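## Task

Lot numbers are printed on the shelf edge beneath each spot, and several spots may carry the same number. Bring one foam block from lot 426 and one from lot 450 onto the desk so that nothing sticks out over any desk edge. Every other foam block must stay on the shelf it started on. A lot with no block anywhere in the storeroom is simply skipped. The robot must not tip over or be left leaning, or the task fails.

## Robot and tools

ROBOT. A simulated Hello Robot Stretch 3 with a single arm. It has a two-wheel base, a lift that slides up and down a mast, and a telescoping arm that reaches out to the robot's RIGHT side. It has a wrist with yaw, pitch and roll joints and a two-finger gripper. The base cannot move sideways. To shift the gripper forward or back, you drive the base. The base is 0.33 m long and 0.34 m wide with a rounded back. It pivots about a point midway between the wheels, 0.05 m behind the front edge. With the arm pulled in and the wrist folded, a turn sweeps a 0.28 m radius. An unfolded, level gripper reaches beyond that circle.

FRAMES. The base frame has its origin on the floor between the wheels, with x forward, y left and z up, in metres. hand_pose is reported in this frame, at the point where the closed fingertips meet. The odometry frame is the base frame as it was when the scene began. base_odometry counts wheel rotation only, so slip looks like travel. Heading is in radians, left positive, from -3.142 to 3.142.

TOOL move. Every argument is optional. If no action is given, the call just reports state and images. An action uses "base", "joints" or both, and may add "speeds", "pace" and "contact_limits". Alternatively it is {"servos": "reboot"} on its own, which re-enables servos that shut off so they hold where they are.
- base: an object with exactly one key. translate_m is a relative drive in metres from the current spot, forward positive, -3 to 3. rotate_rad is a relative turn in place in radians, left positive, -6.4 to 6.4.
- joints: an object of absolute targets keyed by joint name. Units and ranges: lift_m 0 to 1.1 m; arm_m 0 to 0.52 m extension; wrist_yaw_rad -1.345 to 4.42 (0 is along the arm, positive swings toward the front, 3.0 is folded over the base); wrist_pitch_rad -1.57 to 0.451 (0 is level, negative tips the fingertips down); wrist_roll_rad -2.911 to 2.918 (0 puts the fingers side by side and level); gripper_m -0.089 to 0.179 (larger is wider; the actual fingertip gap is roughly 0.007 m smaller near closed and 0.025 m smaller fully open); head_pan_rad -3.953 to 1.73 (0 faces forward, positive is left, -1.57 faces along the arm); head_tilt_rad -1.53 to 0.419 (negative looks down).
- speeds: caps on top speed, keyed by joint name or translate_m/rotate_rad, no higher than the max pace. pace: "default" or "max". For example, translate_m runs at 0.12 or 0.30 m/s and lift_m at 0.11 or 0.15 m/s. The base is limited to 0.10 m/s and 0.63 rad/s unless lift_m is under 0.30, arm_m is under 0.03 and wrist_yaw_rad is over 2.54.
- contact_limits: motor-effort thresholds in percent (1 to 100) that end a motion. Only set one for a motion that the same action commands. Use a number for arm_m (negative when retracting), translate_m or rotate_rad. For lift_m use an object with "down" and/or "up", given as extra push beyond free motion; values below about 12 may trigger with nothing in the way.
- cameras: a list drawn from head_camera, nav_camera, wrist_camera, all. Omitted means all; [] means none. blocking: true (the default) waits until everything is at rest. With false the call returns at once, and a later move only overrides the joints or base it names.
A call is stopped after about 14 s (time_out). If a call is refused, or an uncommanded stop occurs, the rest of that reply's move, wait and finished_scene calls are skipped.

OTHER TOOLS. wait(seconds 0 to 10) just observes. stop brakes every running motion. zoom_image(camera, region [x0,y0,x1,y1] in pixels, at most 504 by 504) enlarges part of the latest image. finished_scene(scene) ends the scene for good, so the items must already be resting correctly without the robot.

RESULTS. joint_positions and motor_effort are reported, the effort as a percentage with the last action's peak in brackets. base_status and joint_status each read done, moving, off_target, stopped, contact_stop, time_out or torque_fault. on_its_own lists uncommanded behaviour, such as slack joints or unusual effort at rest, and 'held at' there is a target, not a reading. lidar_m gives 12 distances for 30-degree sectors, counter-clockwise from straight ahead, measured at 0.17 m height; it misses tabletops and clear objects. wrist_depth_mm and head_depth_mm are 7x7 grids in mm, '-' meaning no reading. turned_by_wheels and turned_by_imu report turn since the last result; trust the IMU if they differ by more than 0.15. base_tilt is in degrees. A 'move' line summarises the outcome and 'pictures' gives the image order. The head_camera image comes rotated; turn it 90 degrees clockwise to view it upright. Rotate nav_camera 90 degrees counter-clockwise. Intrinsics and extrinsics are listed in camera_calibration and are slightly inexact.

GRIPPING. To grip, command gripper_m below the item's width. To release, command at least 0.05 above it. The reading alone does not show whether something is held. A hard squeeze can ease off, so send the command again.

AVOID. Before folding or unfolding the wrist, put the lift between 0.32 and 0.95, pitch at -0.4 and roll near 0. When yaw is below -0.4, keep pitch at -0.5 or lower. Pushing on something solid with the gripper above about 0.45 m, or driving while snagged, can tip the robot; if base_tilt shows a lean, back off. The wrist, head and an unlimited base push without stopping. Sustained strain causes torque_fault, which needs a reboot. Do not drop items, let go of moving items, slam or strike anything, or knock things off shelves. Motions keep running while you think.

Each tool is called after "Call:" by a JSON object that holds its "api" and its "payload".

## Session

Call:
{"api": "move", "payload": {"joints": {"head_pan_rad":-1.57,"head_tilt_rad":-0.35}, "pace": "max", "cameras": ["nav_camera","head_camera"]}}

Call:
{"api": "move", "payload": {"joints": {"head_pan_rad":0,"head_tilt_rad":-0.4}, "pace": "max", "cameras": ["nav_camera","head_camera"]}}

Call:
{"api": "move", "payload": {"joints": {"head_pan_rad":1.5,"head_tilt_rad":-0.4}, "pace": "max", "cameras": ["nav_camera","head_camera"]}}

Call:
{"api": "move", "payload": {"joints": {"head_pan_rad":-3.14,"head_tilt_rad":-0.4}, "pace": "max", "cameras": ["nav_camera","head_camera"]}}

Scene clock: 2.07 s.
move: done
base_odometry: x=+0.000 y=+0.000 heading=+0.000
turned_by_wheels: +0.000
turned_by_imu: +0.000
base_tilt: forward=-0.3 right=-1.2
lidar_m: 0.84 0.77 0.78 0.96 1.17 1.16 1.57 1.48 1.13 1.38 3.09 1.31
head_depth_mm: 1511 1556 1604 1646 1212 940 1321 / 1648 1718 1768 1805 1209 1691 1478 / 1828 1909 1971 1988 1201 1737 1477 / 2038 2143 2252 1992 1337 1807 1458 / 2348 2468 2589 1932 2208 1859 1459 / 2725 2888 3077 2943 2579 1853 1445 / 2759 2859 3047 3158 2509 1847 1442
base_status: not commanded
joint_positions: lift_m=+0.306 arm_m=+0.001 wrist_yaw_rad=+2.853 wrist_pitch_rad=-0.337 wrist_roll_rad=+0.000 gripper_m=+0.037 head_pan_rad=-1.578 head_tilt_rad=-0.353
joint_status: all done
measured_speeds: translate_m=+0.000 rotate_rad=+0.000 lift_m=+0.000 arm_m=+0.000 wrist_yaw_rad=+0.000 wrist_pitch_rad=+0.000 wrist_roll_rad=+0.000 head_pan_rad=+0.024 head_tilt_rad=+0.000
motor_effort: left_wheel=-0.1(0.5) right_wheel=+0.2(1.2) lift_m=+26.5(27.3) arm_m=-11.3(11.3) wrist_yaw_rad=+0.3(2.2) wrist_pitch_rad=+2.1(2.2) wrist_roll_rad=+0.0(0.3) gripper_m=+0.2(1.0) head_pan_rad=+3.5(5.8) head_tilt_rad=-0.5(6.7)
hand_pose: x=+0.0453 y=+0.0786 z=+0.3376 quat_wxyz=(+0.218, +0.707, +0.017, +0.673) (m; base frame)
wrist_depth_mm: 133 - - - - - - / 136 - - - - - - / 144 - - - - - - / 156 186 868 868 832 - - / 169 180 733 670 666 684 660 / 574 193 126 565 129 573 571 / 503 205 315 495 482 490 490
pictures: head_camera (sideways), nav_camera (sideways)
camera_calibration:
head_camera: T_world_to_cam=[[-0.0440804, 0.296034, -0.95416, 1.25749], [0.997179, -0.0450482, -0.0600442, 0.0717181], [-0.0607583, -0.954115, -0.293213, 0.337593], [0, 0, 0, 1]] pos_world=[0.00442651, -0.0469267, 1.30314]
nav_camera: T_world_to_cam=[[0.0146536, -0.320886, 0.947004, -1.18954], [-0.999888, -0.00765141, 0.0128793, 0.0395419], [0.00311314, -0.947087, -0.320962, 0.370956], [0, 0, 0, 1]] pos_world=[0.0558135, -0.030076, 1.24505]

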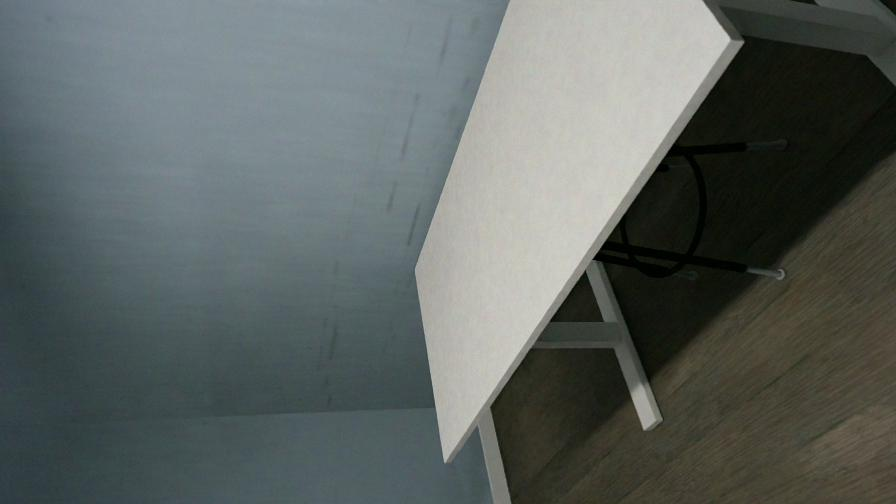

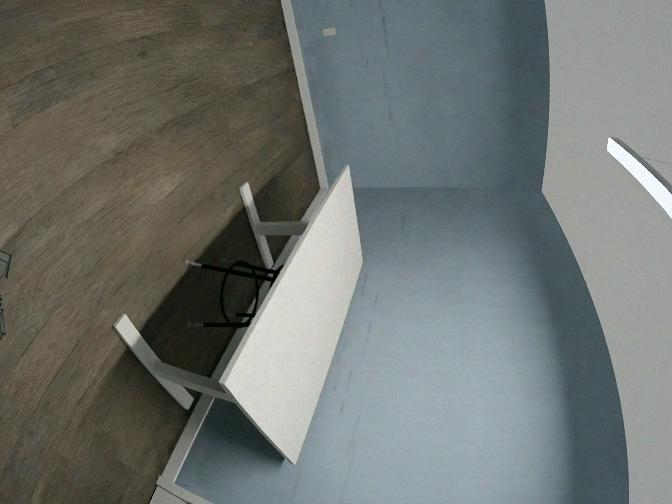

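Scene clock: 4.13 s.
move: done
base_odometry: x=+0.000 y=+0.000 heading=+0.000
turned_by_wheels: +0.000
turned_by_imu: +0.000
base_tilt: forward=-0.2 right=-1.2
lidar_m: 0.84 0.77 0.78 0.96 1.17 1.17 1.58 1.48 1.13 1.37 3.08 1.31
head_depth_mm: 1059 1166 1292 1455 1632 1737 1430 / 966 1050 1146 1260 1402 1586 1418 / 880 948 1028 1118 1232 1363 1410 / 811 868 934 1012 1100 1202 1311 / 753 800 856 917 988 1078 1180 / 700 741 788 842 901 972 1055 / 655 691 729 780 842 898 968
base_status: not commanded
joint_positions: lift_m=+0.306 arm_m=+0.001 wrist_yaw_rad=+2.853 wrist_pitch_rad=-0.337 wrist_roll_rad=+0.000 gripper_m=+0.037 head_pan_rad=+0.008 head_tilt_rad=-0.400
joint_status: all done
measured_speeds: translate_m=+0.000 rotate_rad=+0.000 lift_m=+0.000 arm_m=+0.000 wrist_yaw_rad=+0.000 wrist_pitch_rad=+0.000 wrist_roll_rad=+0.000 head_pan_rad=-0.024 head_tilt_rad=+0.000
motor_effort: left_wheel=-0.3(0.8) right_wheel=+0.5(1.2) lift_m=+25.8(27.1) arm_m=-12.5(13.0) wrist_yaw_rad=+0.0(1.9) wrist_pitch_rad=+2.1(2.2) wrist_roll_rad=-0.3(0.3) gripper_m=+0.3(0.9) head_pan_rad=-2.4(5.5) head_tilt_rad=-4.4(6.8)
hand_pose: x=+0.0453 y=+0.0786 z=+0.3376 quat_wxyz=(+0.218, +0.707, +0.017, +0.673) (m; base frame)
wrist_depth_mm: 134 - - - - - - / 136 - - - - - - / 144 - - - - - - / 155 186 887 880 819 - - / 169 181 723 668 664 686 654 / 572 193 126 560 129 577 566 / 512 205 313 496 482 490 490
pictures: head_camera (sideways), nav_camera (sideways)
camera_calibration:
head_camera: T_world_to_cam=[[-0.339745, -0.049096, -0.939235, 1.23992], [0.0266012, 0.997735, -0.0617763, 0.0798993], [0.940141, -0.0459729, -0.337669, 0.38929], [0, 0, 0, 1]] pos_world=[0.0531415, -0.000946581, 1.30096]
nav_camera: T_world_to_cam=[[0.364717, 0.020039, 0.930903, -1.17068], [0.0238649, -0.999641, 0.0121688, 0.0341676], [0.930813, 0.0177777, -0.365064, 0.422704], [0, 0, 0, 1]] pos_world=[0.0326946, 0.0501, 1.24369]

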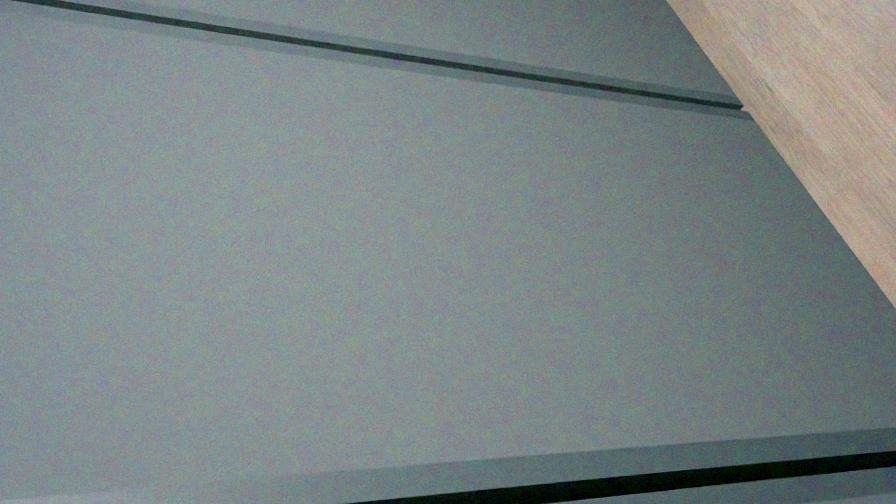

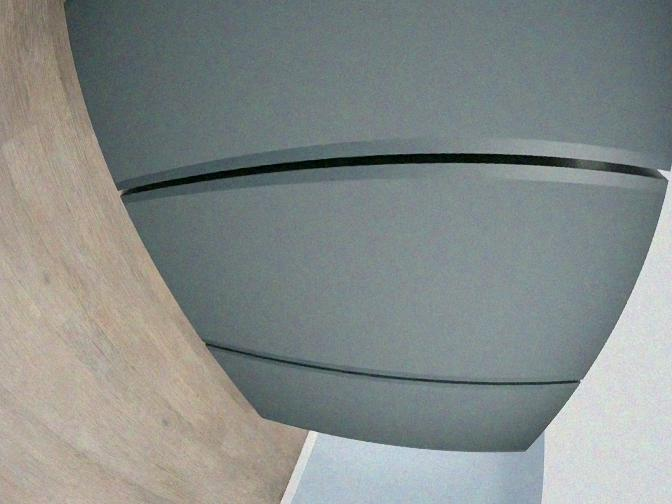

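Scene clock: 5.13 s.
move: done
base_odometry: x=+0.000 y=+0.000 heading=+0.000
turned_by_wheels: +0.000
turned_by_imu: +0.000
base_tilt: forward=-0.4 right=-1.2
lidar_m: 0.85 0.77 0.78 0.96 1.17 1.17 1.57 1.48 1.13 1.38 3.09 1.31
head_depth_mm: 732 761 792 824 868 908 960 / 798 833 873 916 965 1018 1081 / 879 931 973 1033 1089 1163 1241 / 983 1037 1103 1168 1253 1347 1358 / 1107 1181 1261 1360 1472 1584 1405 / 1164 1231 1327 1454 1545 1630 1385 / 1367 1460 1528 1679 1470 1637 1395
base_status: not commanded
joint_positions: lift_m=+0.306 arm_m=+0.001 wrist_yaw_rad=+2.853 wrist_pitch_rad=-0.337 wrist_roll_rad=+0.000 gripper_m=+0.037 head_pan_rad=+1.539 head_tilt_rad=-0.400
joint_status: all done
measured_speeds: translate_m=+0.000 rotate_rad=+0.000 lift_m=+0.000 arm_m=+0.000 wrist_yaw_rad=+0.000 wrist_pitch_rad=+0.000 wrist_roll_rad=+0.000 head_pan_rad=-0.024 head_tilt_rad=+0.000
motor_effort: left_wheel=-0.2(0.6) right_wheel=-0.2(1.5) lift_m=+26.3(27.1) arm_m=-12.2(12.9) wrist_yaw_rad=+0.1(1.7) wrist_pitch_rad=+2.1(2.1) wrist_roll_rad=+0.0(0.3) gripper_m=+0.4(0.8) head_pan_rad=-3.3(6.9) head_tilt_rad=-3.9(7.6)
hand_pose: x=+0.0453 y=+0.0786 z=+0.3376 quat_wxyz=(+0.218, +0.707, +0.017, +0.673) (m; base frame)
wrist_depth_mm: 133 - - - - - - / 136 - - - - - - / 144 - - - - - - / 155 186 891 868 814 - - / 169 181 730 666 663 694 660 / 578 193 126 556 129 578 570 / 507 205 314 497 483 495 491
pictures: head_camera (sideways), nav_camera (sideways)
camera_calibration:
head_camera: T_world_to_cam=[[0.0356235, -0.341816, -0.939091, 1.23736], [-0.995905, 0.0659927, -0.0617991, 0.0861684], [0.0830971, 0.937447, -0.338065, 0.395016], [0, 0, 0, 1]] pos_world=[0.0089118, 0.0469565, 1.30086]
nav_camera: T_world_to_cam=[[-0.00563953, 0.365531, 0.930782, -1.1683], [0.999803, -0.0156573, 0.0122066, 0.0281427], [0.0190354, 0.930667, -0.365371, 0.428605], [0, 0, 0, 1]] pos_world=[-0.0428845, 0.0286024, 1.24369]

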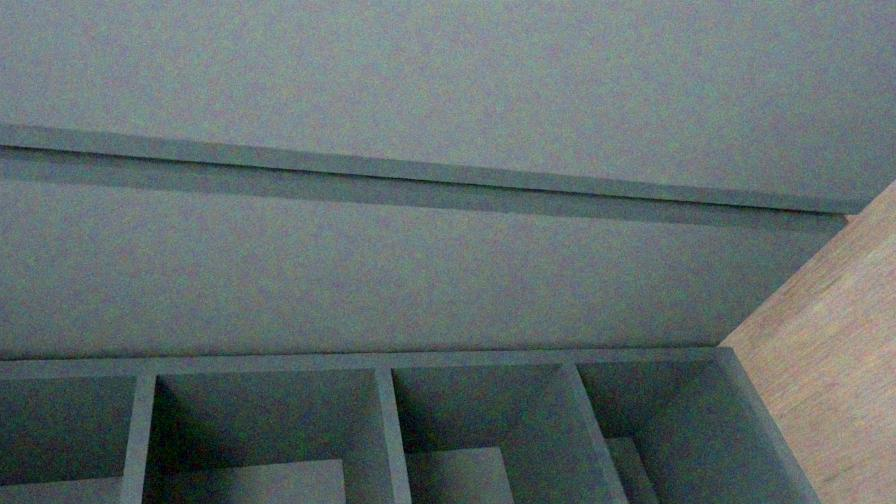

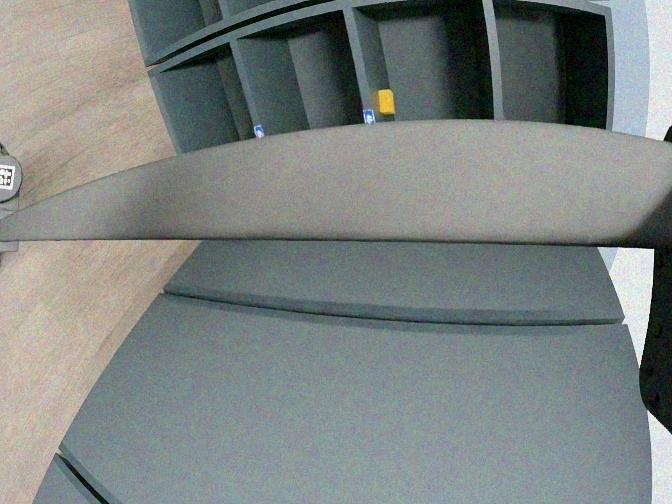

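Scene clock: 8.30 s.
move: done
base_odometry: x=+0.000 y=+0.000 heading=+0.000
turned_by_wheels: +0.000
turned_by_imu: +0.000
base_tilt: forward=-0.2 right=-1.2
lidar_m: 0.84 0.77 0.78 0.96 1.18 1.17 1.57 1.48 1.13 1.38 3.09 1.31
head_depth_mm: 1520 1607 1667 1774 1546 1697 1428 / 1389 1485 1624 1807 1728 1697 1416 / 1782 1851 1565 1690 1805 1761 1415 / 1665 1777 1912 2069 2196 1772 1412 / 1523 1634 1732 1866 2030 1761 1404 / 1404 1482 1572 1694 1805 1747 1397 / 1317 1386 1469 1566 1657 1694 1391
base_status: not commanded
joint_positions: lift_m=+0.306 arm_m=+0.001 wrist_yaw_rad=+2.853 wrist_pitch_rad=-0.337 wrist_roll_rad=+0.000 gripper_m=+0.037 head_pan_rad=-3.148 head_tilt_rad=-0.400
joint_status: all done
measured_speeds: translate_m=+0.000 rotate_rad=+0.000 lift_m=+0.000 arm_m=+0.000 wrist_yaw_rad=+0.000 wrist_pitch_rad=+0.000 wrist_roll_rad=+0.000 head_pan_rad=+0.024 head_tilt_rad=+0.000
motor_effort: left_wheel=+0.0(0.7) right_wheel=+0.3(1.3) lift_m=+25.7(27.4) arm_m=-12.6(12.8) wrist_yaw_rad=+0.2(2.2) wrist_pitch_rad=+2.0(2.1) wrist_roll_rad=-0.2(0.3) gripper_m=+0.2(1.2) head_pan_rad=+3.1(4.8) head_tilt_rad=-3.1(8.3)
hand_pose: x=+0.0453 y=+0.0786 z=+0.3376 quat_wxyz=(+0.218, +0.707, +0.017, +0.673) (m; base frame)
wrist_depth_mm: 133 - - - - - - / 136 - - - - - - / 145 - - - - - - / 155 186 867 873 807 - - / 169 180 723 666 667 685 659 / 574 193 126 561 129 574 569 / 507 205 313 494 486 493 489
pictures: head_camera (sideways), nav_camera (sideways)
camera_calibration:
head_camera: T_world_to_cam=[[0.340857, 0.0440017, -0.939085, 1.23547], [-0.0415272, -0.997224, -0.0617989, 0.0803621], [-0.939198, 0.0600621, -0.338084, 0.401336], [0, 0, 0, 1]] pos_world=[-0.0408464, 0.00167126, 1.30086]
nav_camera: T_world_to_cam=[[-0.365377, -0.0145959, 0.930745, -1.16605], [-0.00888349, 0.999886, 0.0121928, 0.0343592], [-0.930817, -0.00381329, -0.365465, 0.434546], [0, 0, 0, 1]] pos_world=[-0.0212598, -0.0497178, 1.24369]

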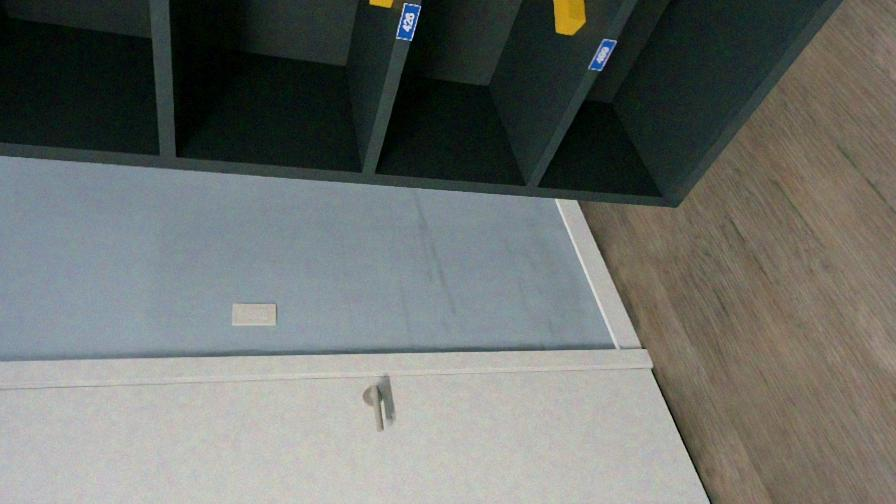

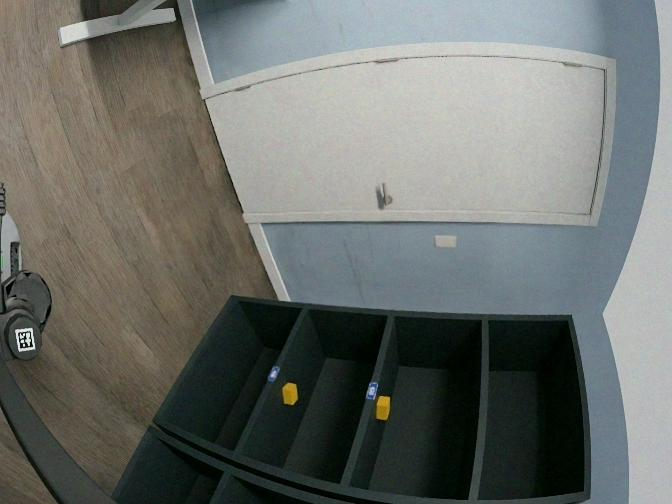

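Call:
{"api": "move", "payload": {"joints": {"head_pan_rad":-3.75,"head_tilt_rad":-0.35}, "pace": "max", "cameras": ["head_camera","nav_camera"]}}

Scene clock: 13.77 s.
move: done
base_odometry: x=+0.000 y=+0.000 heading=+0.000
turned_by_wheels: +0.000
turned_by_imu: +0.000
base_tilt: forward=-0.4 right=-1.2
lidar_m: 0.84 0.77 0.78 0.96 1.17 1.16 1.57 1.48 1.13 1.37 3.10 1.31
head_depth_mm: 1320 1345 1457 1489 1587 1650 - / 1321 1360 1499 1530 1575 1656 1394 / 1007 1041 1120 1199 1330 1527 1418 / 1417 1482 1584 1678 1468 1696 1424 / 1475 1533 1635 1732 1540 1742 1462 / 1498 1579 1684 1808 1616 1752 1450 / 1532 1618 1689 1761 1716 1728 1445
base_status: not commanded
joint_positions: lift_m=+0.306 arm_m=+0.001 wrist_yaw_rad=+2.853 wrist_pitch_rad=-0.337 wrist_roll_rad=+0.000 gripper_m=+0.037 head_pan_rad=-3.762 head_tilt_rad=-0.354
joint_status: all done
measured_speeds: all 0
motor_effort: left_wheel=+0.4(0.5) right_wheel=+0.7(1.2) lift_m=+26.1(26.9) arm_m=-11.7(12.7) wrist_yaw_rad=-0.9(1.4) wrist_pitch_rad=+2.0(2.1) wrist_roll_rad=+0.0(0.3) gripper_m=+0.4(0.9) head_pan_rad=-1.0(5.0) head_tilt_rad=+5.2(7.9)
hand_pose: x=+0.0453 y=+0.0786 z=+0.3376 quat_wxyz=(+0.218, +0.707, +0.017, +0.673) (m; base frame)
wrist_depth_mm: 134 - - - - - - / 136 - - - - - - / 144 - - - - - - / 156 186 874 870 810 - - / 169 181 728 667 670 701 665 / 572 194 126 566 129 580 574 / 506 205 313 497 485 495 491
pictures: head_camera (sideways), nav_camera (sideways)
camera_calibration:
head_camera: T_world_to_cam=[[0.268174, -0.134872, -0.953883, 1.25528], [-0.61071, -0.789574, -0.0600544, 0.081546], [-0.745061, 0.598651, -0.294111, 0.342918], [0, 0, 0, 1]] pos_world=[-0.0313365, 0.0284004, 1.30314]
nav_camera: T_world_to_cam=[[-0.271505, 0.173138, 0.946735, -1.18746], [0.569212, 0.82209, 0.0128958, 0.029894], [-0.776068, 0.542395, -0.321754, 0.37674], [0, 0, 0, 1]] pos_world=[-0.0470423, -0.0233221, 1.24504]

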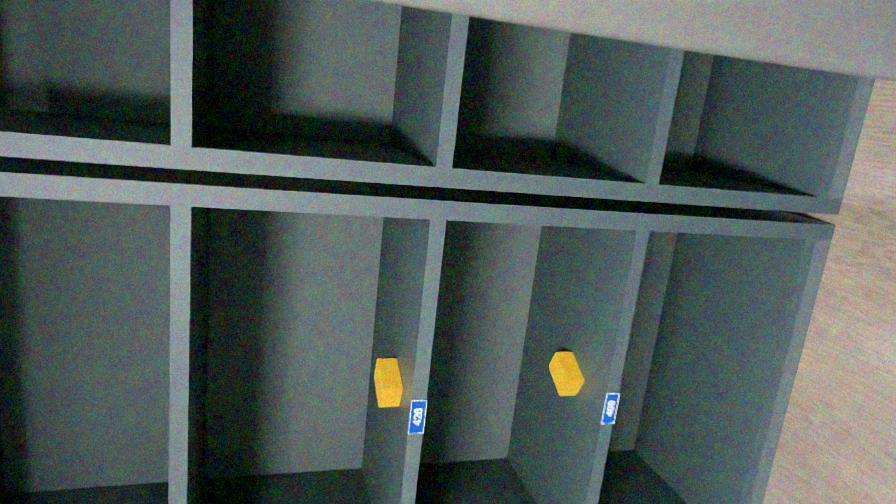

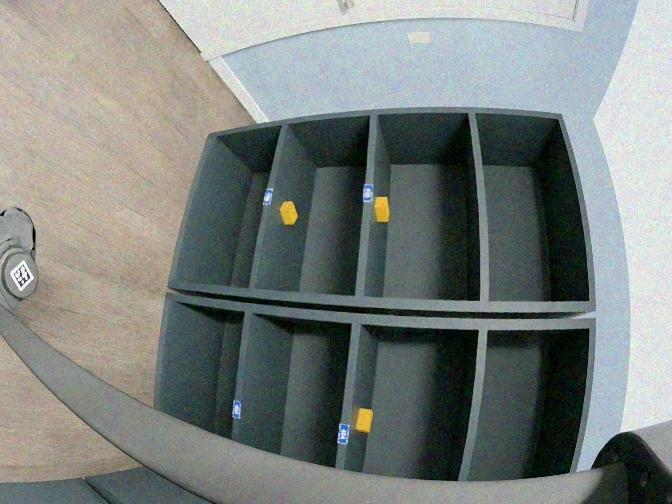

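Call:
{"api": "zoom_image", "payload": {"camera": "head_camera", "region": [380, 380, 460, 460]}}

Call:
{"api": "zoom_image", "payload": {"camera": "head_camera", "region": [570, 370, 650, 450]}}

Call:
{"api": "zoom_image", "payload": {"camera": "nav_camera", "region": [310, 390, 400, 480]}}

Call:
{"api": "zoom_image", "payload": {"camera": "nav_camera", "region": [205, 380, 275, 450]}}

Scaled by 6.300 from the camera's 896x504 image, which has a finer 1280x720 frame.

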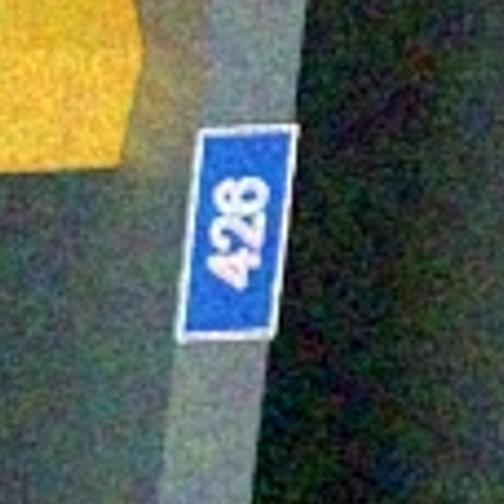

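Scaled by 6.300 from the camera's 896x504 image, which has a finer 1280x720 frame.

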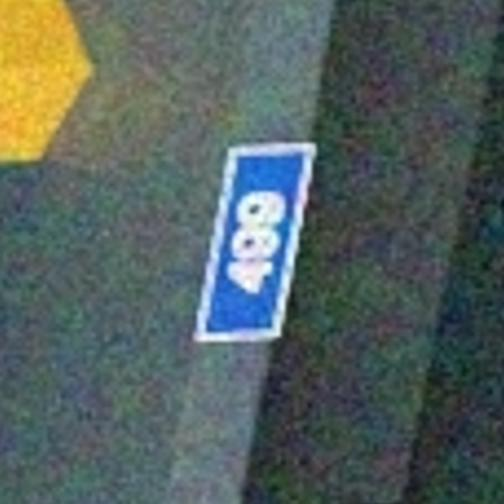

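Scaled by 5.600 from the camera's 672x504 image, which has a finer 792x594 frame.

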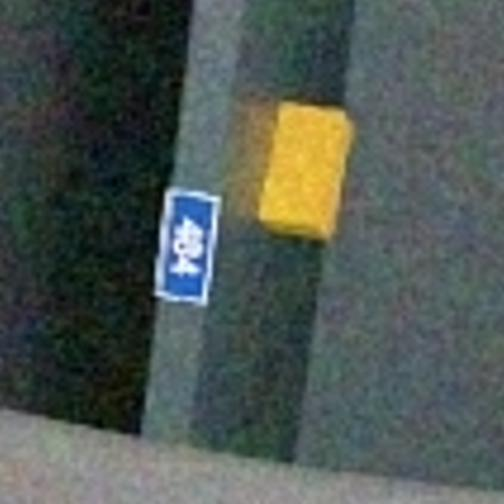

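Scaled by 7.200 from the camera's 672x504 image, which has a finer 792x594 frame.

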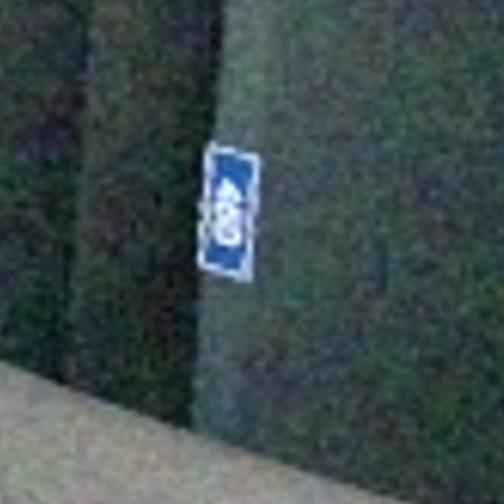

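Call:
{"api": "move", "payload": {"base": {"translate_m":-0.857}, "joints": {"lift_m":0.28}, "pace": "max", "cameras": []}}

Call:
{"api": "move", "payload": {"base": {"rotate_rad":-2.52}, "joints": {"head_pan_rad":-2.0,"head_tilt_rad":-0.45}, "pace": "max", "cameras": ["head_camera","nav_camera"]}}

Call:
{"api": "move", "payload": {"joints": {"lift_m":0.65,"head_pan_rad":-1.5,"head_tilt_rad":-0.5}, "pace": "max", "cameras": ["head_camera","nav_camera"]}}

Scene clock: 61.63 s.
move: done
base_odometry: x=-0.857 y=+0.000 heading=+0.000
turned_by_wheels: +0.000
turned_by_imu: +0.000
base_tilt: forward=-0.2 right=-1.2
lidar_m: 1.57 1.44 1.45 0.76 1.07 0.74 0.93 0.83 0.84 1.06 1.06 2.44
head_depth_mm: 866 917 969 1009 692 1123 - / 888 943 995 1025 699 1132 857 / 913 966 1024 1053 736 1129 878 / 940 999 1059 1080 781 1119 875 / 859 878 1017 970 773 1079 897 / 694 729 789 820 802 920 894 / 602 638 681 725 773 1426 1365
base_status: done
joint_positions: lift_m=+0.280 arm_m=+0.001 wrist_yaw_rad=+2.853 wrist_pitch_rad=-0.338 wrist_roll_rad=+0.000 gripper_m=+0.037 head_pan_rad=-3.750 head_tilt_rad=-0.349
joint_status: all done
measured_speeds: all 0
motor_effort: left_wheel=-4.4(15.2) right_wheel=-5.5(13.7) lift_m=+27.4(30.1) arm_m=-11.8(12.4) wrist_yaw_rad=-2.0(2.0) wrist_pitch_rad=+2.2(2.3) wrist_roll_rad=+0.1(0.4) gripper_m=+0.3(1.2) head_pan_rad=+3.1(4.2) head_tilt_rad=+3.2(5.7)
hand_pose: x=+0.0453 y=+0.0785 z=+0.3110 quat_wxyz=(+0.218, +0.707, +0.018, +0.673) (m; base frame)
wrist_depth_mm: 133 - - - - - - / 136 968 - - - - - / 144 163 895 - - - - / 155 168 823 819 802 813 794 / 167 180 687 633 624 641 636 / 537 194 126 525 128 540 539 / 475 205 284 455 452 464 464
pictures: none
No camera images: "cameras" was empty.

Scene clock: 64.27 s.
move: done
base_odometry: x=-0.857 y=+0.000 heading=-2.520
turned_by_wheels: -2.520
turned_by_imu: -2.474
base_tilt: forward=-0.2 right=-1.3
lidar_m: 0.83 0.85 1.06 1.56 2.09 1.50 1.43 1.48 0.76 1.08 0.74 0.87
head_depth_mm: 684 1274 1352 1071 1352 1509 1329 / 630 683 751 834 1231 1130 1292 / 657 723 762 796 882 965 1084 / 621 883 935 866 1068 998 1203 / 629 1011 1078 797 1244 990 1204 / 648 969 1038 786 1189 986 1169 / 671 924 989 774 1142 947 836
base_status: done
joint_positions: lift_m=+0.280 arm_m=+0.001 wrist_yaw_rad=+2.853 wrist_pitch_rad=-0.338 wrist_roll_rad=+0.000 gripper_m=+0.037 head_pan_rad=-1.996 head_tilt_rad=-0.450
joint_status: all done
measured_speeds: all 0
motor_effort: left_wheel=+5.7(15.3) right_wheel=-7.2(15.7) lift_m=+23.7(27.7) arm_m=-11.9(13.0) wrist_yaw_rad=-0.5(1.8) wrist_pitch_rad=+2.1(2.3) wrist_roll_rad=-0.1(0.4) gripper_m=+0.9(0.9) head_pan_rad=-3.7(6.2) head_tilt_rad=-3.7(6.1)
hand_pose: x=+0.0453 y=+0.0785 z=+0.3110 quat_wxyz=(+0.218, +0.707, +0.018, +0.673) (m; base frame)
wrist_depth_mm: 133 - - - - - - / 136 - - - - - - / 145 - - - - - - / 156 186 823 823 809 798 779 / 170 181 678 633 621 646 639 / 536 193 126 531 128 543 538 / 477 206 286 454 453 465 461
pictures: head_camera (sideways), nav_camera (sideways)
camera_calibration:
head_camera: T_world_to_cam=[[0.117483, 0.371666, -0.920903, 1.21315], [0.89558, -0.44035, -0.0634672, 0.0767214], [-0.429108, -0.817286, -0.38459, 0.458714], [0, 0, 0, 1]] pos_world=[-0.0143974, -0.042202, 1.29848]
nav_camera: T_world_to_cam=[[-0.154131, -0.381659, 0.911362, -1.14201], [-0.917474, 0.397634, 0.0113562, 0.0410214], [-0.366722, -0.8344, -0.41145, 0.490934], [0, 0, 0, 1]] pos_world=[0.0416529, -0.0425365, 1.24232]

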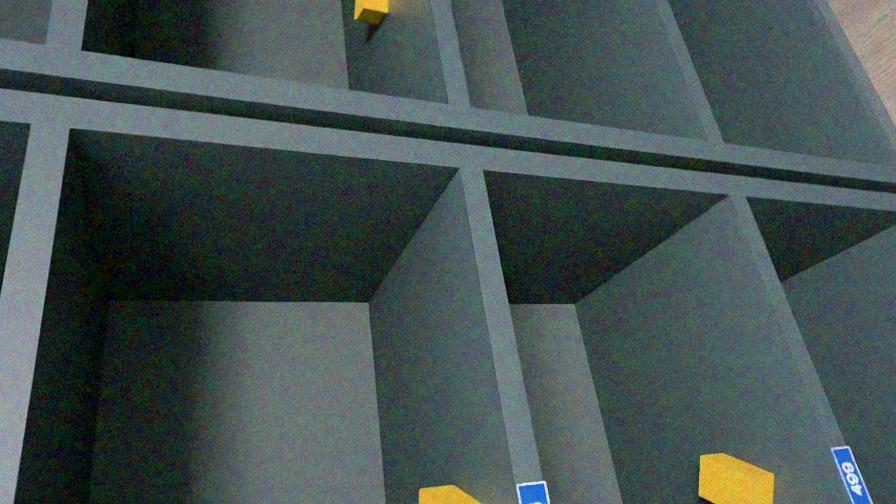

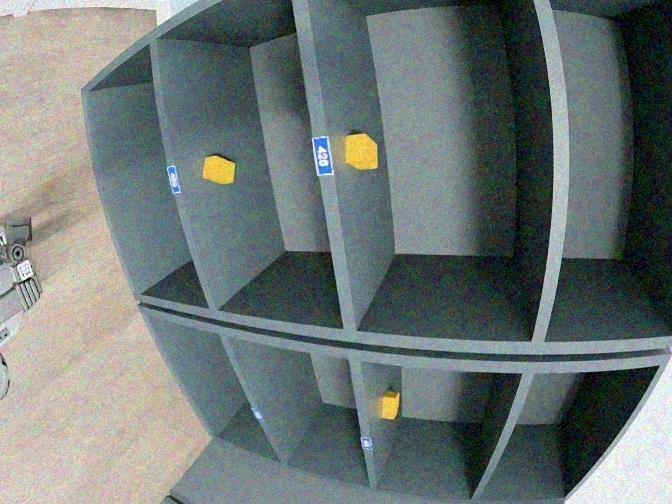

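Scene clock: 67.53 s.
move: done
base_odometry: x=-0.857 y=+0.000 heading=-2.520
turned_by_wheels: +0.000
turned_by_imu: +0.000
base_tilt: forward=-0.4 right=-1.2
lidar_m: 0.83 0.86 1.06 1.56 2.09 1.50 1.44 1.48 0.77 1.08 0.74 0.86
head_depth_mm: 837 942 1015 738 1191 961 1149 / 862 943 1019 731 1201 957 1209 / 881 954 1025 720 1209 952 1202 / 880 956 1023 733 1215 935 1194 / 884 960 1018 751 1220 940 1214 / 890 965 1027 741 1208 940 1211 / 883 951 982 732 1084 933 1154
base_status: not commanded
joint_positions: lift_m=+0.650 arm_m=+0.001 wrist_yaw_rad=+2.853 wrist_pitch_rad=-0.339 wrist_roll_rad=+0.000 gripper_m=+0.037 head_pan_rad=-1.499 head_tilt_rad=-0.501
joint_status: all done
measured_speeds: all 0
motor_effort: left_wheel=+5.7(5.8) right_wheel=-7.0(8.3) lift_m=+26.5(33.1) arm_m=-9.8(12.2) wrist_yaw_rad=-0.1(2.2) wrist_pitch_rad=+2.3(2.4) wrist_roll_rad=+0.2(0.3) gripper_m=+0.2(1.0) head_pan_rad=-3.3(5.6) head_tilt_rad=-1.5(8.0)
hand_pose: x=+0.0452 y=+0.0785 z=+0.6809 quat_wxyz=(+0.218, +0.706, +0.018, +0.673) (m; base frame)
wrist_depth_mm: 134 - - - - - - / 136 - - - - - - / 145 - - - - - - / 156 186 - - - - - / 172 181 - - - - - / - 193 126 964 129 - 956 / 896 204 864 866 842 869 842
pictures: head_camera (sideways), nav_camera (sideways)
camera_calibration:
head_camera: T_world_to_cam=[[-0.0771489, 0.429132, -0.899941, 1.18697], [0.996962, 0.0429376, -0.0649916, 0.0781282], [0.0107513, -0.90222, -0.431141, 0.516622], [0, 0, 0, 1]] pos_world=[0.00812785, -0.0466131, 1.29601]
nav_camera: T_world_to_cam=[[0.0496041, -0.454836, 0.889193, -1.11435], [-0.996057, -0.0880932, 0.0105046, 0.04254], [0.073554, -0.886208, -0.457412, 0.548141], [0, 0, 0, 1]] pos_world=[0.0573306, -0.0173309, 1.24115]

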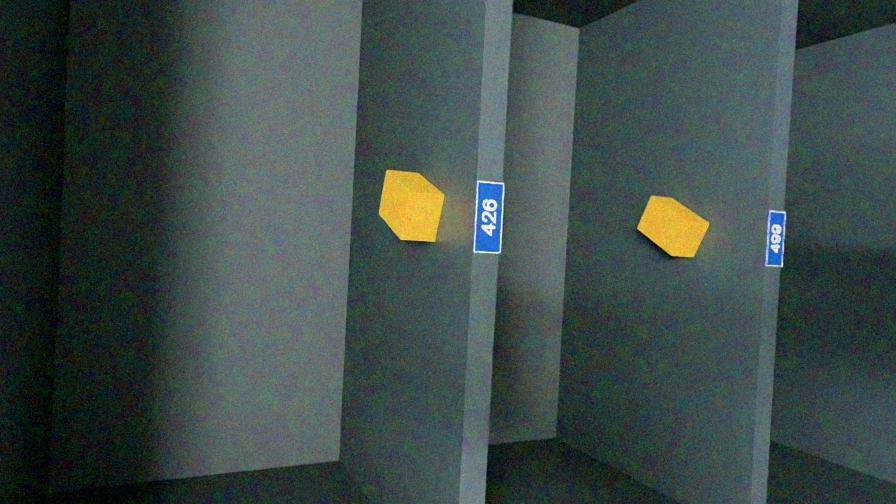

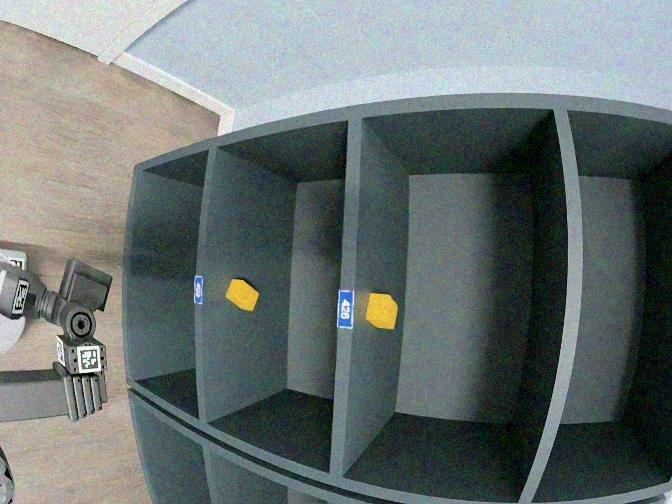

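Call:
{"api": "move", "payload": {"joints": {"wrist_yaw_rad":0,"wrist_pitch_rad":-0.4,"gripper_m":0.179}, "pace": "max", "cameras": []}}

Call:
{"api": "move", "payload": {"joints": {"wrist_pitch_rad":-0.2,"lift_m":0.98}, "pace": "max", "cameras": []}}

Call:
{"api": "move", "payload": {"joints": {"arm_m":0.24}, "pace": "max", "cameras": ["wrist_camera"]}}

Scene clock: 79.53 s.
move: done
base_odometry: x=-0.857 y=+0.000 heading=-2.520
turned_by_wheels: +0.000
turned_by_imu: +0.000
base_tilt: forward=-0.3 right=-1.2
lidar_m: 0.83 0.85 1.06 1.56 2.09 1.50 1.44 1.48 0.77 1.08 0.74 0.86
head_depth_mm: 841 943 1017 739 1200 964 1153 / 865 947 1016 730 1204 959 1204 / 882 954 1026 721 1206 954 1206 / 884 958 1029 735 1206 934 1192 / 888 958 1023 750 1216 944 1226 / 888 966 1022 743 1210 934 1220 / 885 954 982 735 1081 930 1151
base_status: not commanded
joint_positions: lift_m=+0.650 arm_m=+0.001 wrist_yaw_rad=+0.003 wrist_pitch_rad=-0.411 wrist_roll_rad=+0.000 gripper_m=+0.179 head_pan_rad=-1.500 head_tilt_rad=-0.501
joint_status: all done
measured_speeds: all 0
motor_effort: left_wheel=+5.2(5.7) right_wheel=-7.5(8.2) lift_m=+26.8(27.2) arm_m=-5.8(8.0) wrist_yaw_rad=-3.5(6.3) wrist_pitch_rad=+1.6(3.8) wrist_roll_rad=-0.1(0.3) gripper_m=+0.2(83.3) head_pan_rad=-3.6(3.8) head_tilt_rad=+3.2(3.8)
hand_pose: x=-0.0208 y=-0.3708 z=+0.6642 quat_wxyz=(+0.693, +0.146, -0.692, -0.144) (m; base frame)
wrist_depth_mm: - - - - - 752 - / - - - - - 738 - / - - - - - - 534 / - - - - - - - / - 143 - - - 950 - / - 140 - - - - - / 792 - - - - - 105
pictures: none
No camera images: "cameras" was empty.

Scene clock: 82.53 s.
move: done
base_odometry: x=-0.857 y=+0.000 heading=-2.520
turned_by_wheels: +0.000
turned_by_imu: +0.000
base_tilt: forward=-0.3 right=-1.1
lidar_m: 0.83 0.86 1.06 1.56 2.08 1.50 1.44 1.48 0.76 1.08 0.74 0.86
head_depth_mm: 831 945 1018 741 1186 - - / 856 952 1020 733 1212 - - / 881 953 1020 718 1221 - - / 884 955 1026 730 1218 949 1202 / 891 958 1019 752 1127 915 1195 / 890 965 1028 745 1216 936 1213 / 884 954 985 735 1081 932 1151
base_status: not commanded
joint_positions: lift_m=+0.980 arm_m=+0.001 wrist_yaw_rad=+0.003 wrist_pitch_rad=-0.221 wrist_roll_rad=+0.000 gripper_m=+0.179 head_pan_rad=-1.500 head_tilt_rad=-0.500
joint_status: all done
measured_speeds: all 0
motor_effort: left_wheel=+5.2(5.9) right_wheel=-7.4(8.1) lift_m=+26.8(32.8) arm_m=-4.0(6.7) wrist_yaw_rad=-2.8(4.0) wrist_pitch_rad=+3.5(5.5) wrist_roll_rad=+0.0(0.3) gripper_m=+0.8(1.2) head_pan_rad=-3.5(3.8) head_tilt_rad=+3.7(5.1)
hand_pose: x=-0.0208 y=-0.3902 z=+1.0390 quat_wxyz=(+0.703, +0.079, -0.702, -0.077) (m; base frame)
wrist_depth_mm: - - - - - 730 - / - - - - - - - / - - - 483 - - - / - - - 407 - - - / - 142 - - - 937 - / - 126 - - - - - / - - - 699 - - 105
pictures: none
No camera images: "cameras" was empty.

Scene clock: 84.37 s.
move: done
base_odometry: x=-0.857 y=+0.000 heading=-2.520
turned_by_wheels: +0.000
turned_by_imu: +0.000
base_tilt: forward=-0.2 right=-1.2
lidar_m: 0.83 0.85 1.06 1.56 2.09 1.50 1.43 1.48 0.77 1.08 0.74 0.87
head_depth_mm: 827 944 1003 328 1154 969 1150 / 850 947 993 335 1149 960 1208 / 879 953 1026 356 1097 956 1205 / 882 956 1026 717 1205 932 1202 / 889 961 1024 750 1217 942 1196 / 892 963 1024 746 1211 938 1215 / 884 956 984 737 1087 927 1157
base_status: not commanded
joint_positions: lift_m=+0.980 arm_m=+0.240 wrist_yaw_rad=+0.003 wrist_pitch_rad=-0.221 wrist_roll_rad=+0.000 gripper_m=+0.179 head_pan_rad=-1.500 head_tilt_rad=-0.499
joint_status: all done
measured_speeds: all 0
motor_effort: left_wheel=+5.3(5.9) right_wheel=-8.1(8.1) lift_m=+26.3(27.3) arm_m=+12.6(15.1) wrist_yaw_rad=-3.8(4.0) wrist_pitch_rad=+3.4(3.6) wrist_roll_rad=-0.1(0.4) gripper_m=-0.1(1.1) head_pan_rad=-2.6(3.4) head_tilt_rad=+3.9(4.9)
hand_pose: x=-0.0208 y=-0.6297 z=+1.0390 quat_wxyz=(+0.703, +0.079, -0.702, -0.077) (m; base frame)
wrist_depth_mm: - - - - - - 529 / - - - - - - 554 / - - - - - - - / - - - - - - - / - 142 - - - - - / - 126 - - - - - / - - 192 189 - - 105
pictures: wrist_camera
camera_calibration:
wrist_camera: T_world_to_cam=[[-0.998884, -0.0438137, -0.0176518, -0.0234241], [-0.0019001, 0.410663, -0.911785, 1.23844], [0.0471976, -0.910734, -0.410288, 0.0200087], [0, 0, 0, 1]] pos_world=[-0.0219892, -0.491386, 1.13699]

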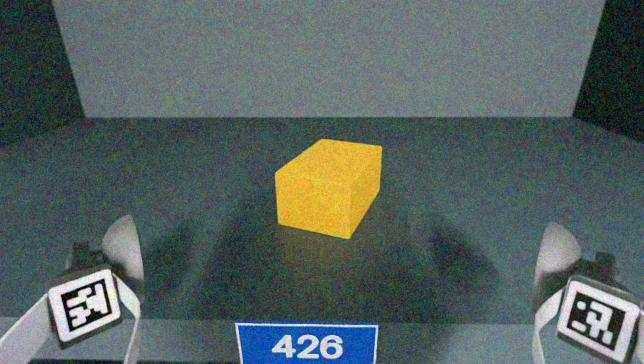

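Call:
{"api": "move", "payload": {"joints": {"wrist_yaw_rad":-0.39,"lift_m":0.96}, "base": {"translate_m":0.091}, "cameras": []}}

Call:
{"api": "move", "payload": {"joints": {"arm_m":0.411}, "contact_limits": {"arm_m":35}, "cameras": ["wrist_camera"]}}

Scene clock: 103.67 s.
move: done
base_odometry: x=-0.931 y=-0.053 heading=-2.520
turned_by_wheels: +0.000
turned_by_imu: +0.000
base_tilt: forward=-0.2 right=-1.1
lidar_m: 0.74 0.76 1.04 1.03 2.21 1.59 1.52 1.56 0.82 1.08 0.70 0.77
head_depth_mm: 829 942 1017 342 1182 968 1191 / 855 947 1015 340 329 960 1211 / 881 954 1020 356 375 932 1199 / 883 960 1023 762 1186 951 1192 / 886 956 1022 753 1215 940 1189 / 890 953 1007 745 1134 936 1185 / 717 774 795 723 846 861 982
base_status: done
joint_positions: lift_m=+0.960 arm_m=+0.240 wrist_yaw_rad=-0.387 wrist_pitch_rad=-0.221 wrist_roll_rad=+0.000 gripper_m=+0.179 head_pan_rad=-1.500 head_tilt_rad=-0.499
joint_status: all done
measured_speeds: all 0
motor_effort: left_wheel=+5.3(10.3) right_wheel=+5.9(10.0) lift_m=+29.2(30.1) arm_m=+12.9(13.1) wrist_yaw_rad=-3.3(6.5) wrist_pitch_rad=+3.5(3.6) wrist_roll_rad=+0.2(0.3) gripper_m=+1.1(1.1) head_pan_rad=-1.8(2.7) head_tilt_rad=+2.0(2.7)
hand_pose: x=-0.1139 y=-0.6115 z=+1.0190 quat_wxyz=(+0.675, -0.058, -0.704, -0.212) (m; base frame)
wrist_depth_mm: - - - - 645 - - / - - - - - - - / - - - - - - - / - - - - - - - / - 143 - - - - - / - 139 179 198 - - - / 155 167 186 - - - 105
pictures: none
No camera images: "cameras" was empty.

Scene clock: 106.17 s.
move: done
base_odometry: x=-0.931 y=-0.053 heading=-2.520
turned_by_wheels: +0.000
turned_by_imu: +0.000
base_tilt: forward=-0.4 right=-1.1
lidar_m: 0.74 0.76 1.04 1.03 2.21 1.60 1.53 1.56 0.82 1.07 0.70 0.77
head_depth_mm: 827 944 1000 324 1205 963 1180 / 854 946 526 652 1196 960 1205 / 880 947 996 528 1203 932 1195 / 882 957 1022 761 1210 951 1206 / 884 959 1017 752 1213 944 1189 / 894 951 1012 743 1137 938 1186 / 717 777 796 723 846 861 985
base_status: not commanded
joint_positions: lift_m=+0.960 arm_m=+0.411 wrist_yaw_rad=-0.387 wrist_pitch_rad=-0.221 wrist_roll_rad=+0.000 gripper_m=+0.179 head_pan_rad=-1.500 head_tilt_rad=-0.499
joint_status: all done
measured_speeds: all 0
motor_effort: left_wheel=+4.7(5.8) right_wheel=+6.5(7.0) lift_m=+28.4(29.6) arm_m=+12.3(14.3) wrist_yaw_rad=-2.1(4.5) wrist_pitch_rad=+3.5(3.6) wrist_roll_rad=+0.2(0.3) gripper_m=+0.6(1.0) head_pan_rad=-1.5(2.3) head_tilt_rad=+0.2(1.9)
contact_limits: arm_m 35 (drawing in: default 31, maximum 55; extending or still: default 39, maximum 69)
hand_pose: x=-0.1139 y=-0.7825 z=+1.0190 quat_wxyz=(+0.675, -0.058, -0.704, -0.212) (m; base frame)
wrist_depth_mm: 328 - - - - 507 - / - - - - - 531 - / - - - - - - - / - - - - - - - / - 143 - 144 144 - - / - 140 - 116 116 - - / 143 147 147 100 100 151 107
pictures: wrist_camera
camera_calibration:
wrist_camera: T_world_to_cam=[[-0.940586, 0.339097, -0.0176566, 0.182841], [0.15431, 0.380549, -0.911795, 1.27706], [-0.302468, -0.860346, -0.410265, -0.123477], [0, 0, 0, 1]] pos_world=[-0.0624346, -0.654218, 1.11699]

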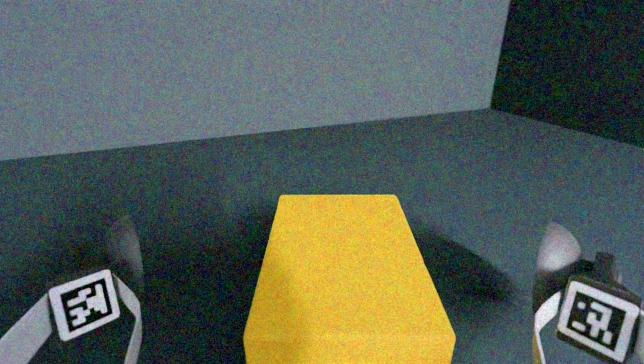

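Call:
{"api": "move", "payload": {"joints": {"gripper_m":0.03}, "cameras": []}}

Call:
{"api": "move", "payload": {"joints": {"lift_m":1.02}, "cameras": ["wrist_camera"]}}

Call:
{"api": "move", "payload": {"joints": {"arm_m":0.0}, "speeds": {"arm_m":0.2}, "cameras": ["wrist_camera"]}}

Scene clock: 117.03 s.
move: done
base_odometry: x=-0.931 y=-0.053 heading=-2.520
turned_by_wheels: +0.000
turned_by_imu: +0.000
base_tilt: forward=-0.3 right=-1.1
lidar_m: 0.74 0.76 1.04 1.03 2.22 1.59 1.53 1.56 0.82 1.07 0.70 0.77
head_depth_mm: 829 941 1001 325 1204 965 1183 / 854 942 525 652 1200 961 1203 / 881 950 995 529 1199 934 1199 / 885 952 1024 760 1205 948 1199 / 885 957 1024 751 1217 940 1193 / 889 952 1007 745 1135 940 1184 / 716 772 795 723 847 861 986
base_status: not commanded
joint_positions: lift_m=+0.960 arm_m=+0.411 wrist_yaw_rad=-0.387 wrist_pitch_rad=-0.221 wrist_roll_rad=+0.000 gripper_m=+0.031 head_pan_rad=-1.500 head_tilt_rad=-0.499
joint_status: all done
measured_speeds: all 0
motor_effort: left_wheel=+5.6(5.6) right_wheel=+6.6(6.8) lift_m=+27.1(27.8) arm_m=+8.1(10.3) wrist_yaw_rad=-1.8(4.1) wrist_pitch_rad=+3.4(3.6) wrist_roll_rad=-0.2(0.3) gripper_m=-22.9(93.8) head_pan_rad=-0.5(1.7) head_tilt_rad=-1.5(1.9)
contact_limits: arm_m 35 (drawing in: default 31, maximum 55; extending or still: default 39, maximum 69)
hand_pose: x=-0.1140 y=-0.7825 z=+1.0190 quat_wxyz=(+0.675, -0.058, -0.704, -0.212) (m; base frame)
wrist_depth_mm: 329 - - - - 510 - / - - - - - 531 - / - - - - - - - / - - - - - - - / - - 150 145 146 - - / - - 129 116 125 124 - / 153 142 104 101 101 141 155
pictures: none
No camera images: "cameras" was empty.

Scene clock: 118.40 s.
move: done
base_odometry: x=-0.931 y=-0.053 heading=-2.520
turned_by_wheels: +0.000
turned_by_imu: +0.000
base_tilt: forward=-0.4 right=-1.1
lidar_m: 0.74 0.76 1.04 1.03 2.22 1.60 1.52 1.56 0.82 1.08 0.70 0.77
head_depth_mm: 829 944 358 699 1205 969 1185 / 854 935 472 727 1189 962 1207 / 880 946 477 668 1202 930 1197 / 885 955 1020 762 1204 949 1198 / 881 956 1016 753 1215 943 1193 / 892 952 1011 743 1137 937 1189 / 717 773 798 725 844 861 981
base_status: not commanded
joint_positions: lift_m=+1.020 arm_m=+0.411 wrist_yaw_rad=-0.387 wrist_pitch_rad=-0.221 wrist_roll_rad=+0.000 gripper_m=+0.034 head_pan_rad=-1.500 head_tilt_rad=-0.499
joint_status: all done
measured_speeds: all 0
motor_effort: left_wheel=+5.1(5.6) right_wheel=+6.6(7.0) lift_m=+28.0(34.0) arm_m=+7.0(9.1) wrist_yaw_rad=-2.1(4.0) wrist_pitch_rad=+3.5(3.6) wrist_roll_rad=+0.0(0.3) gripper_m=-9.3(23.6) head_pan_rad=-0.5(1.5) head_tilt_rad=-1.9(2.5)
contact_limits: arm_m 35 (drawing in: default 31, maximum 55; extending or still: default 39, maximum 69)
hand_pose: x=-0.1140 y=-0.7825 z=+1.0790 quat_wxyz=(+0.675, -0.058, -0.704, -0.212) (m; base frame)
wrist_depth_mm: 327 - - - - 507 - / - - - - - 525 - / - - - - - - - / - - - - - - - / - - 150 145 146 - - / - - 128 116 125 - - / - - 101 101 100 110 -
pictures: wrist_camera
camera_calibration:
wrist_camera: T_world_to_cam=[[-0.940499, 0.339337, -0.0176841, 0.184095], [0.154434, 0.380511, -0.91179, 1.33175], [-0.302675, -0.860269, -0.410275, -0.0988115], [0, 0, 0, 1]] pos_world=[-0.0624345, -0.654218, 1.17699]

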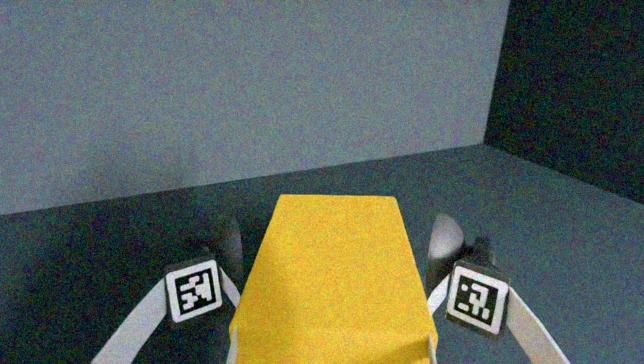

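Scene clock: 122.17 s.
move: done
base_odometry: x=-0.931 y=-0.053 heading=-2.520
turned_by_wheels: +0.000
turned_by_imu: +0.000
base_tilt: forward=-0.3 right=-1.1
lidar_m: 0.74 0.76 1.04 1.03 2.22 1.59 1.53 1.56 0.82 1.08 0.70 0.77
head_depth_mm: 826 944 1013 790 - - - / 853 942 1017 781 - - - / 879 949 1022 723 1205 - - / 881 955 1028 761 1210 947 1226 / 887 963 1020 751 1209 944 1190 / 893 949 1010 745 1144 938 1186 / 717 773 794 725 846 862 982
base_status: not commanded
joint_positions: lift_m=+1.020 arm_m=+0.001 wrist_yaw_rad=-0.387 wrist_pitch_rad=-0.221 wrist_roll_rad=+0.000 gripper_m=+0.034 head_pan_rad=-1.500 head_tilt_rad=-0.499
joint_status: all done
measured_speeds: all 0
motor_effort: left_wheel=+5.2(5.6) right_wheel=+6.6(7.1) lift_m=+26.2(28.1) arm_m=-12.1(14.0) wrist_yaw_rad=-1.5(3.9) wrist_pitch_rad=+3.4(3.6) wrist_roll_rad=-0.1(0.3) gripper_m=-9.5(10.3) head_pan_rad=-0.6(1.3) head_tilt_rad=-3.4(4.5)
hand_pose: x=-0.1140 y=-0.3721 z=+1.0790 quat_wxyz=(+0.675, -0.058, -0.704, -0.212) (m; base frame)
wrist_depth_mm: - - - - - - - / - - - - - - - / - - - - - - - / - - - - - - - / - - 150 145 146 - - / - - 129 116 125 124 - / - - 101 101 100 125 -
pictures: wrist_camera
camera_calibration:
wrist_camera: T_world_to_cam=[[-0.940499, 0.339337, -0.0176841, 0.0447969], [0.154434, 0.380511, -0.91179, 1.17555], [-0.302675, -0.860269, -0.410275, 0.254329], [0, 0, 0, 1]] pos_world=[-0.0624345, -0.243718, 1.17699]

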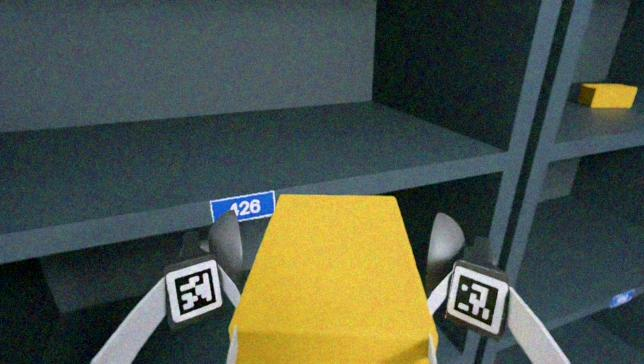

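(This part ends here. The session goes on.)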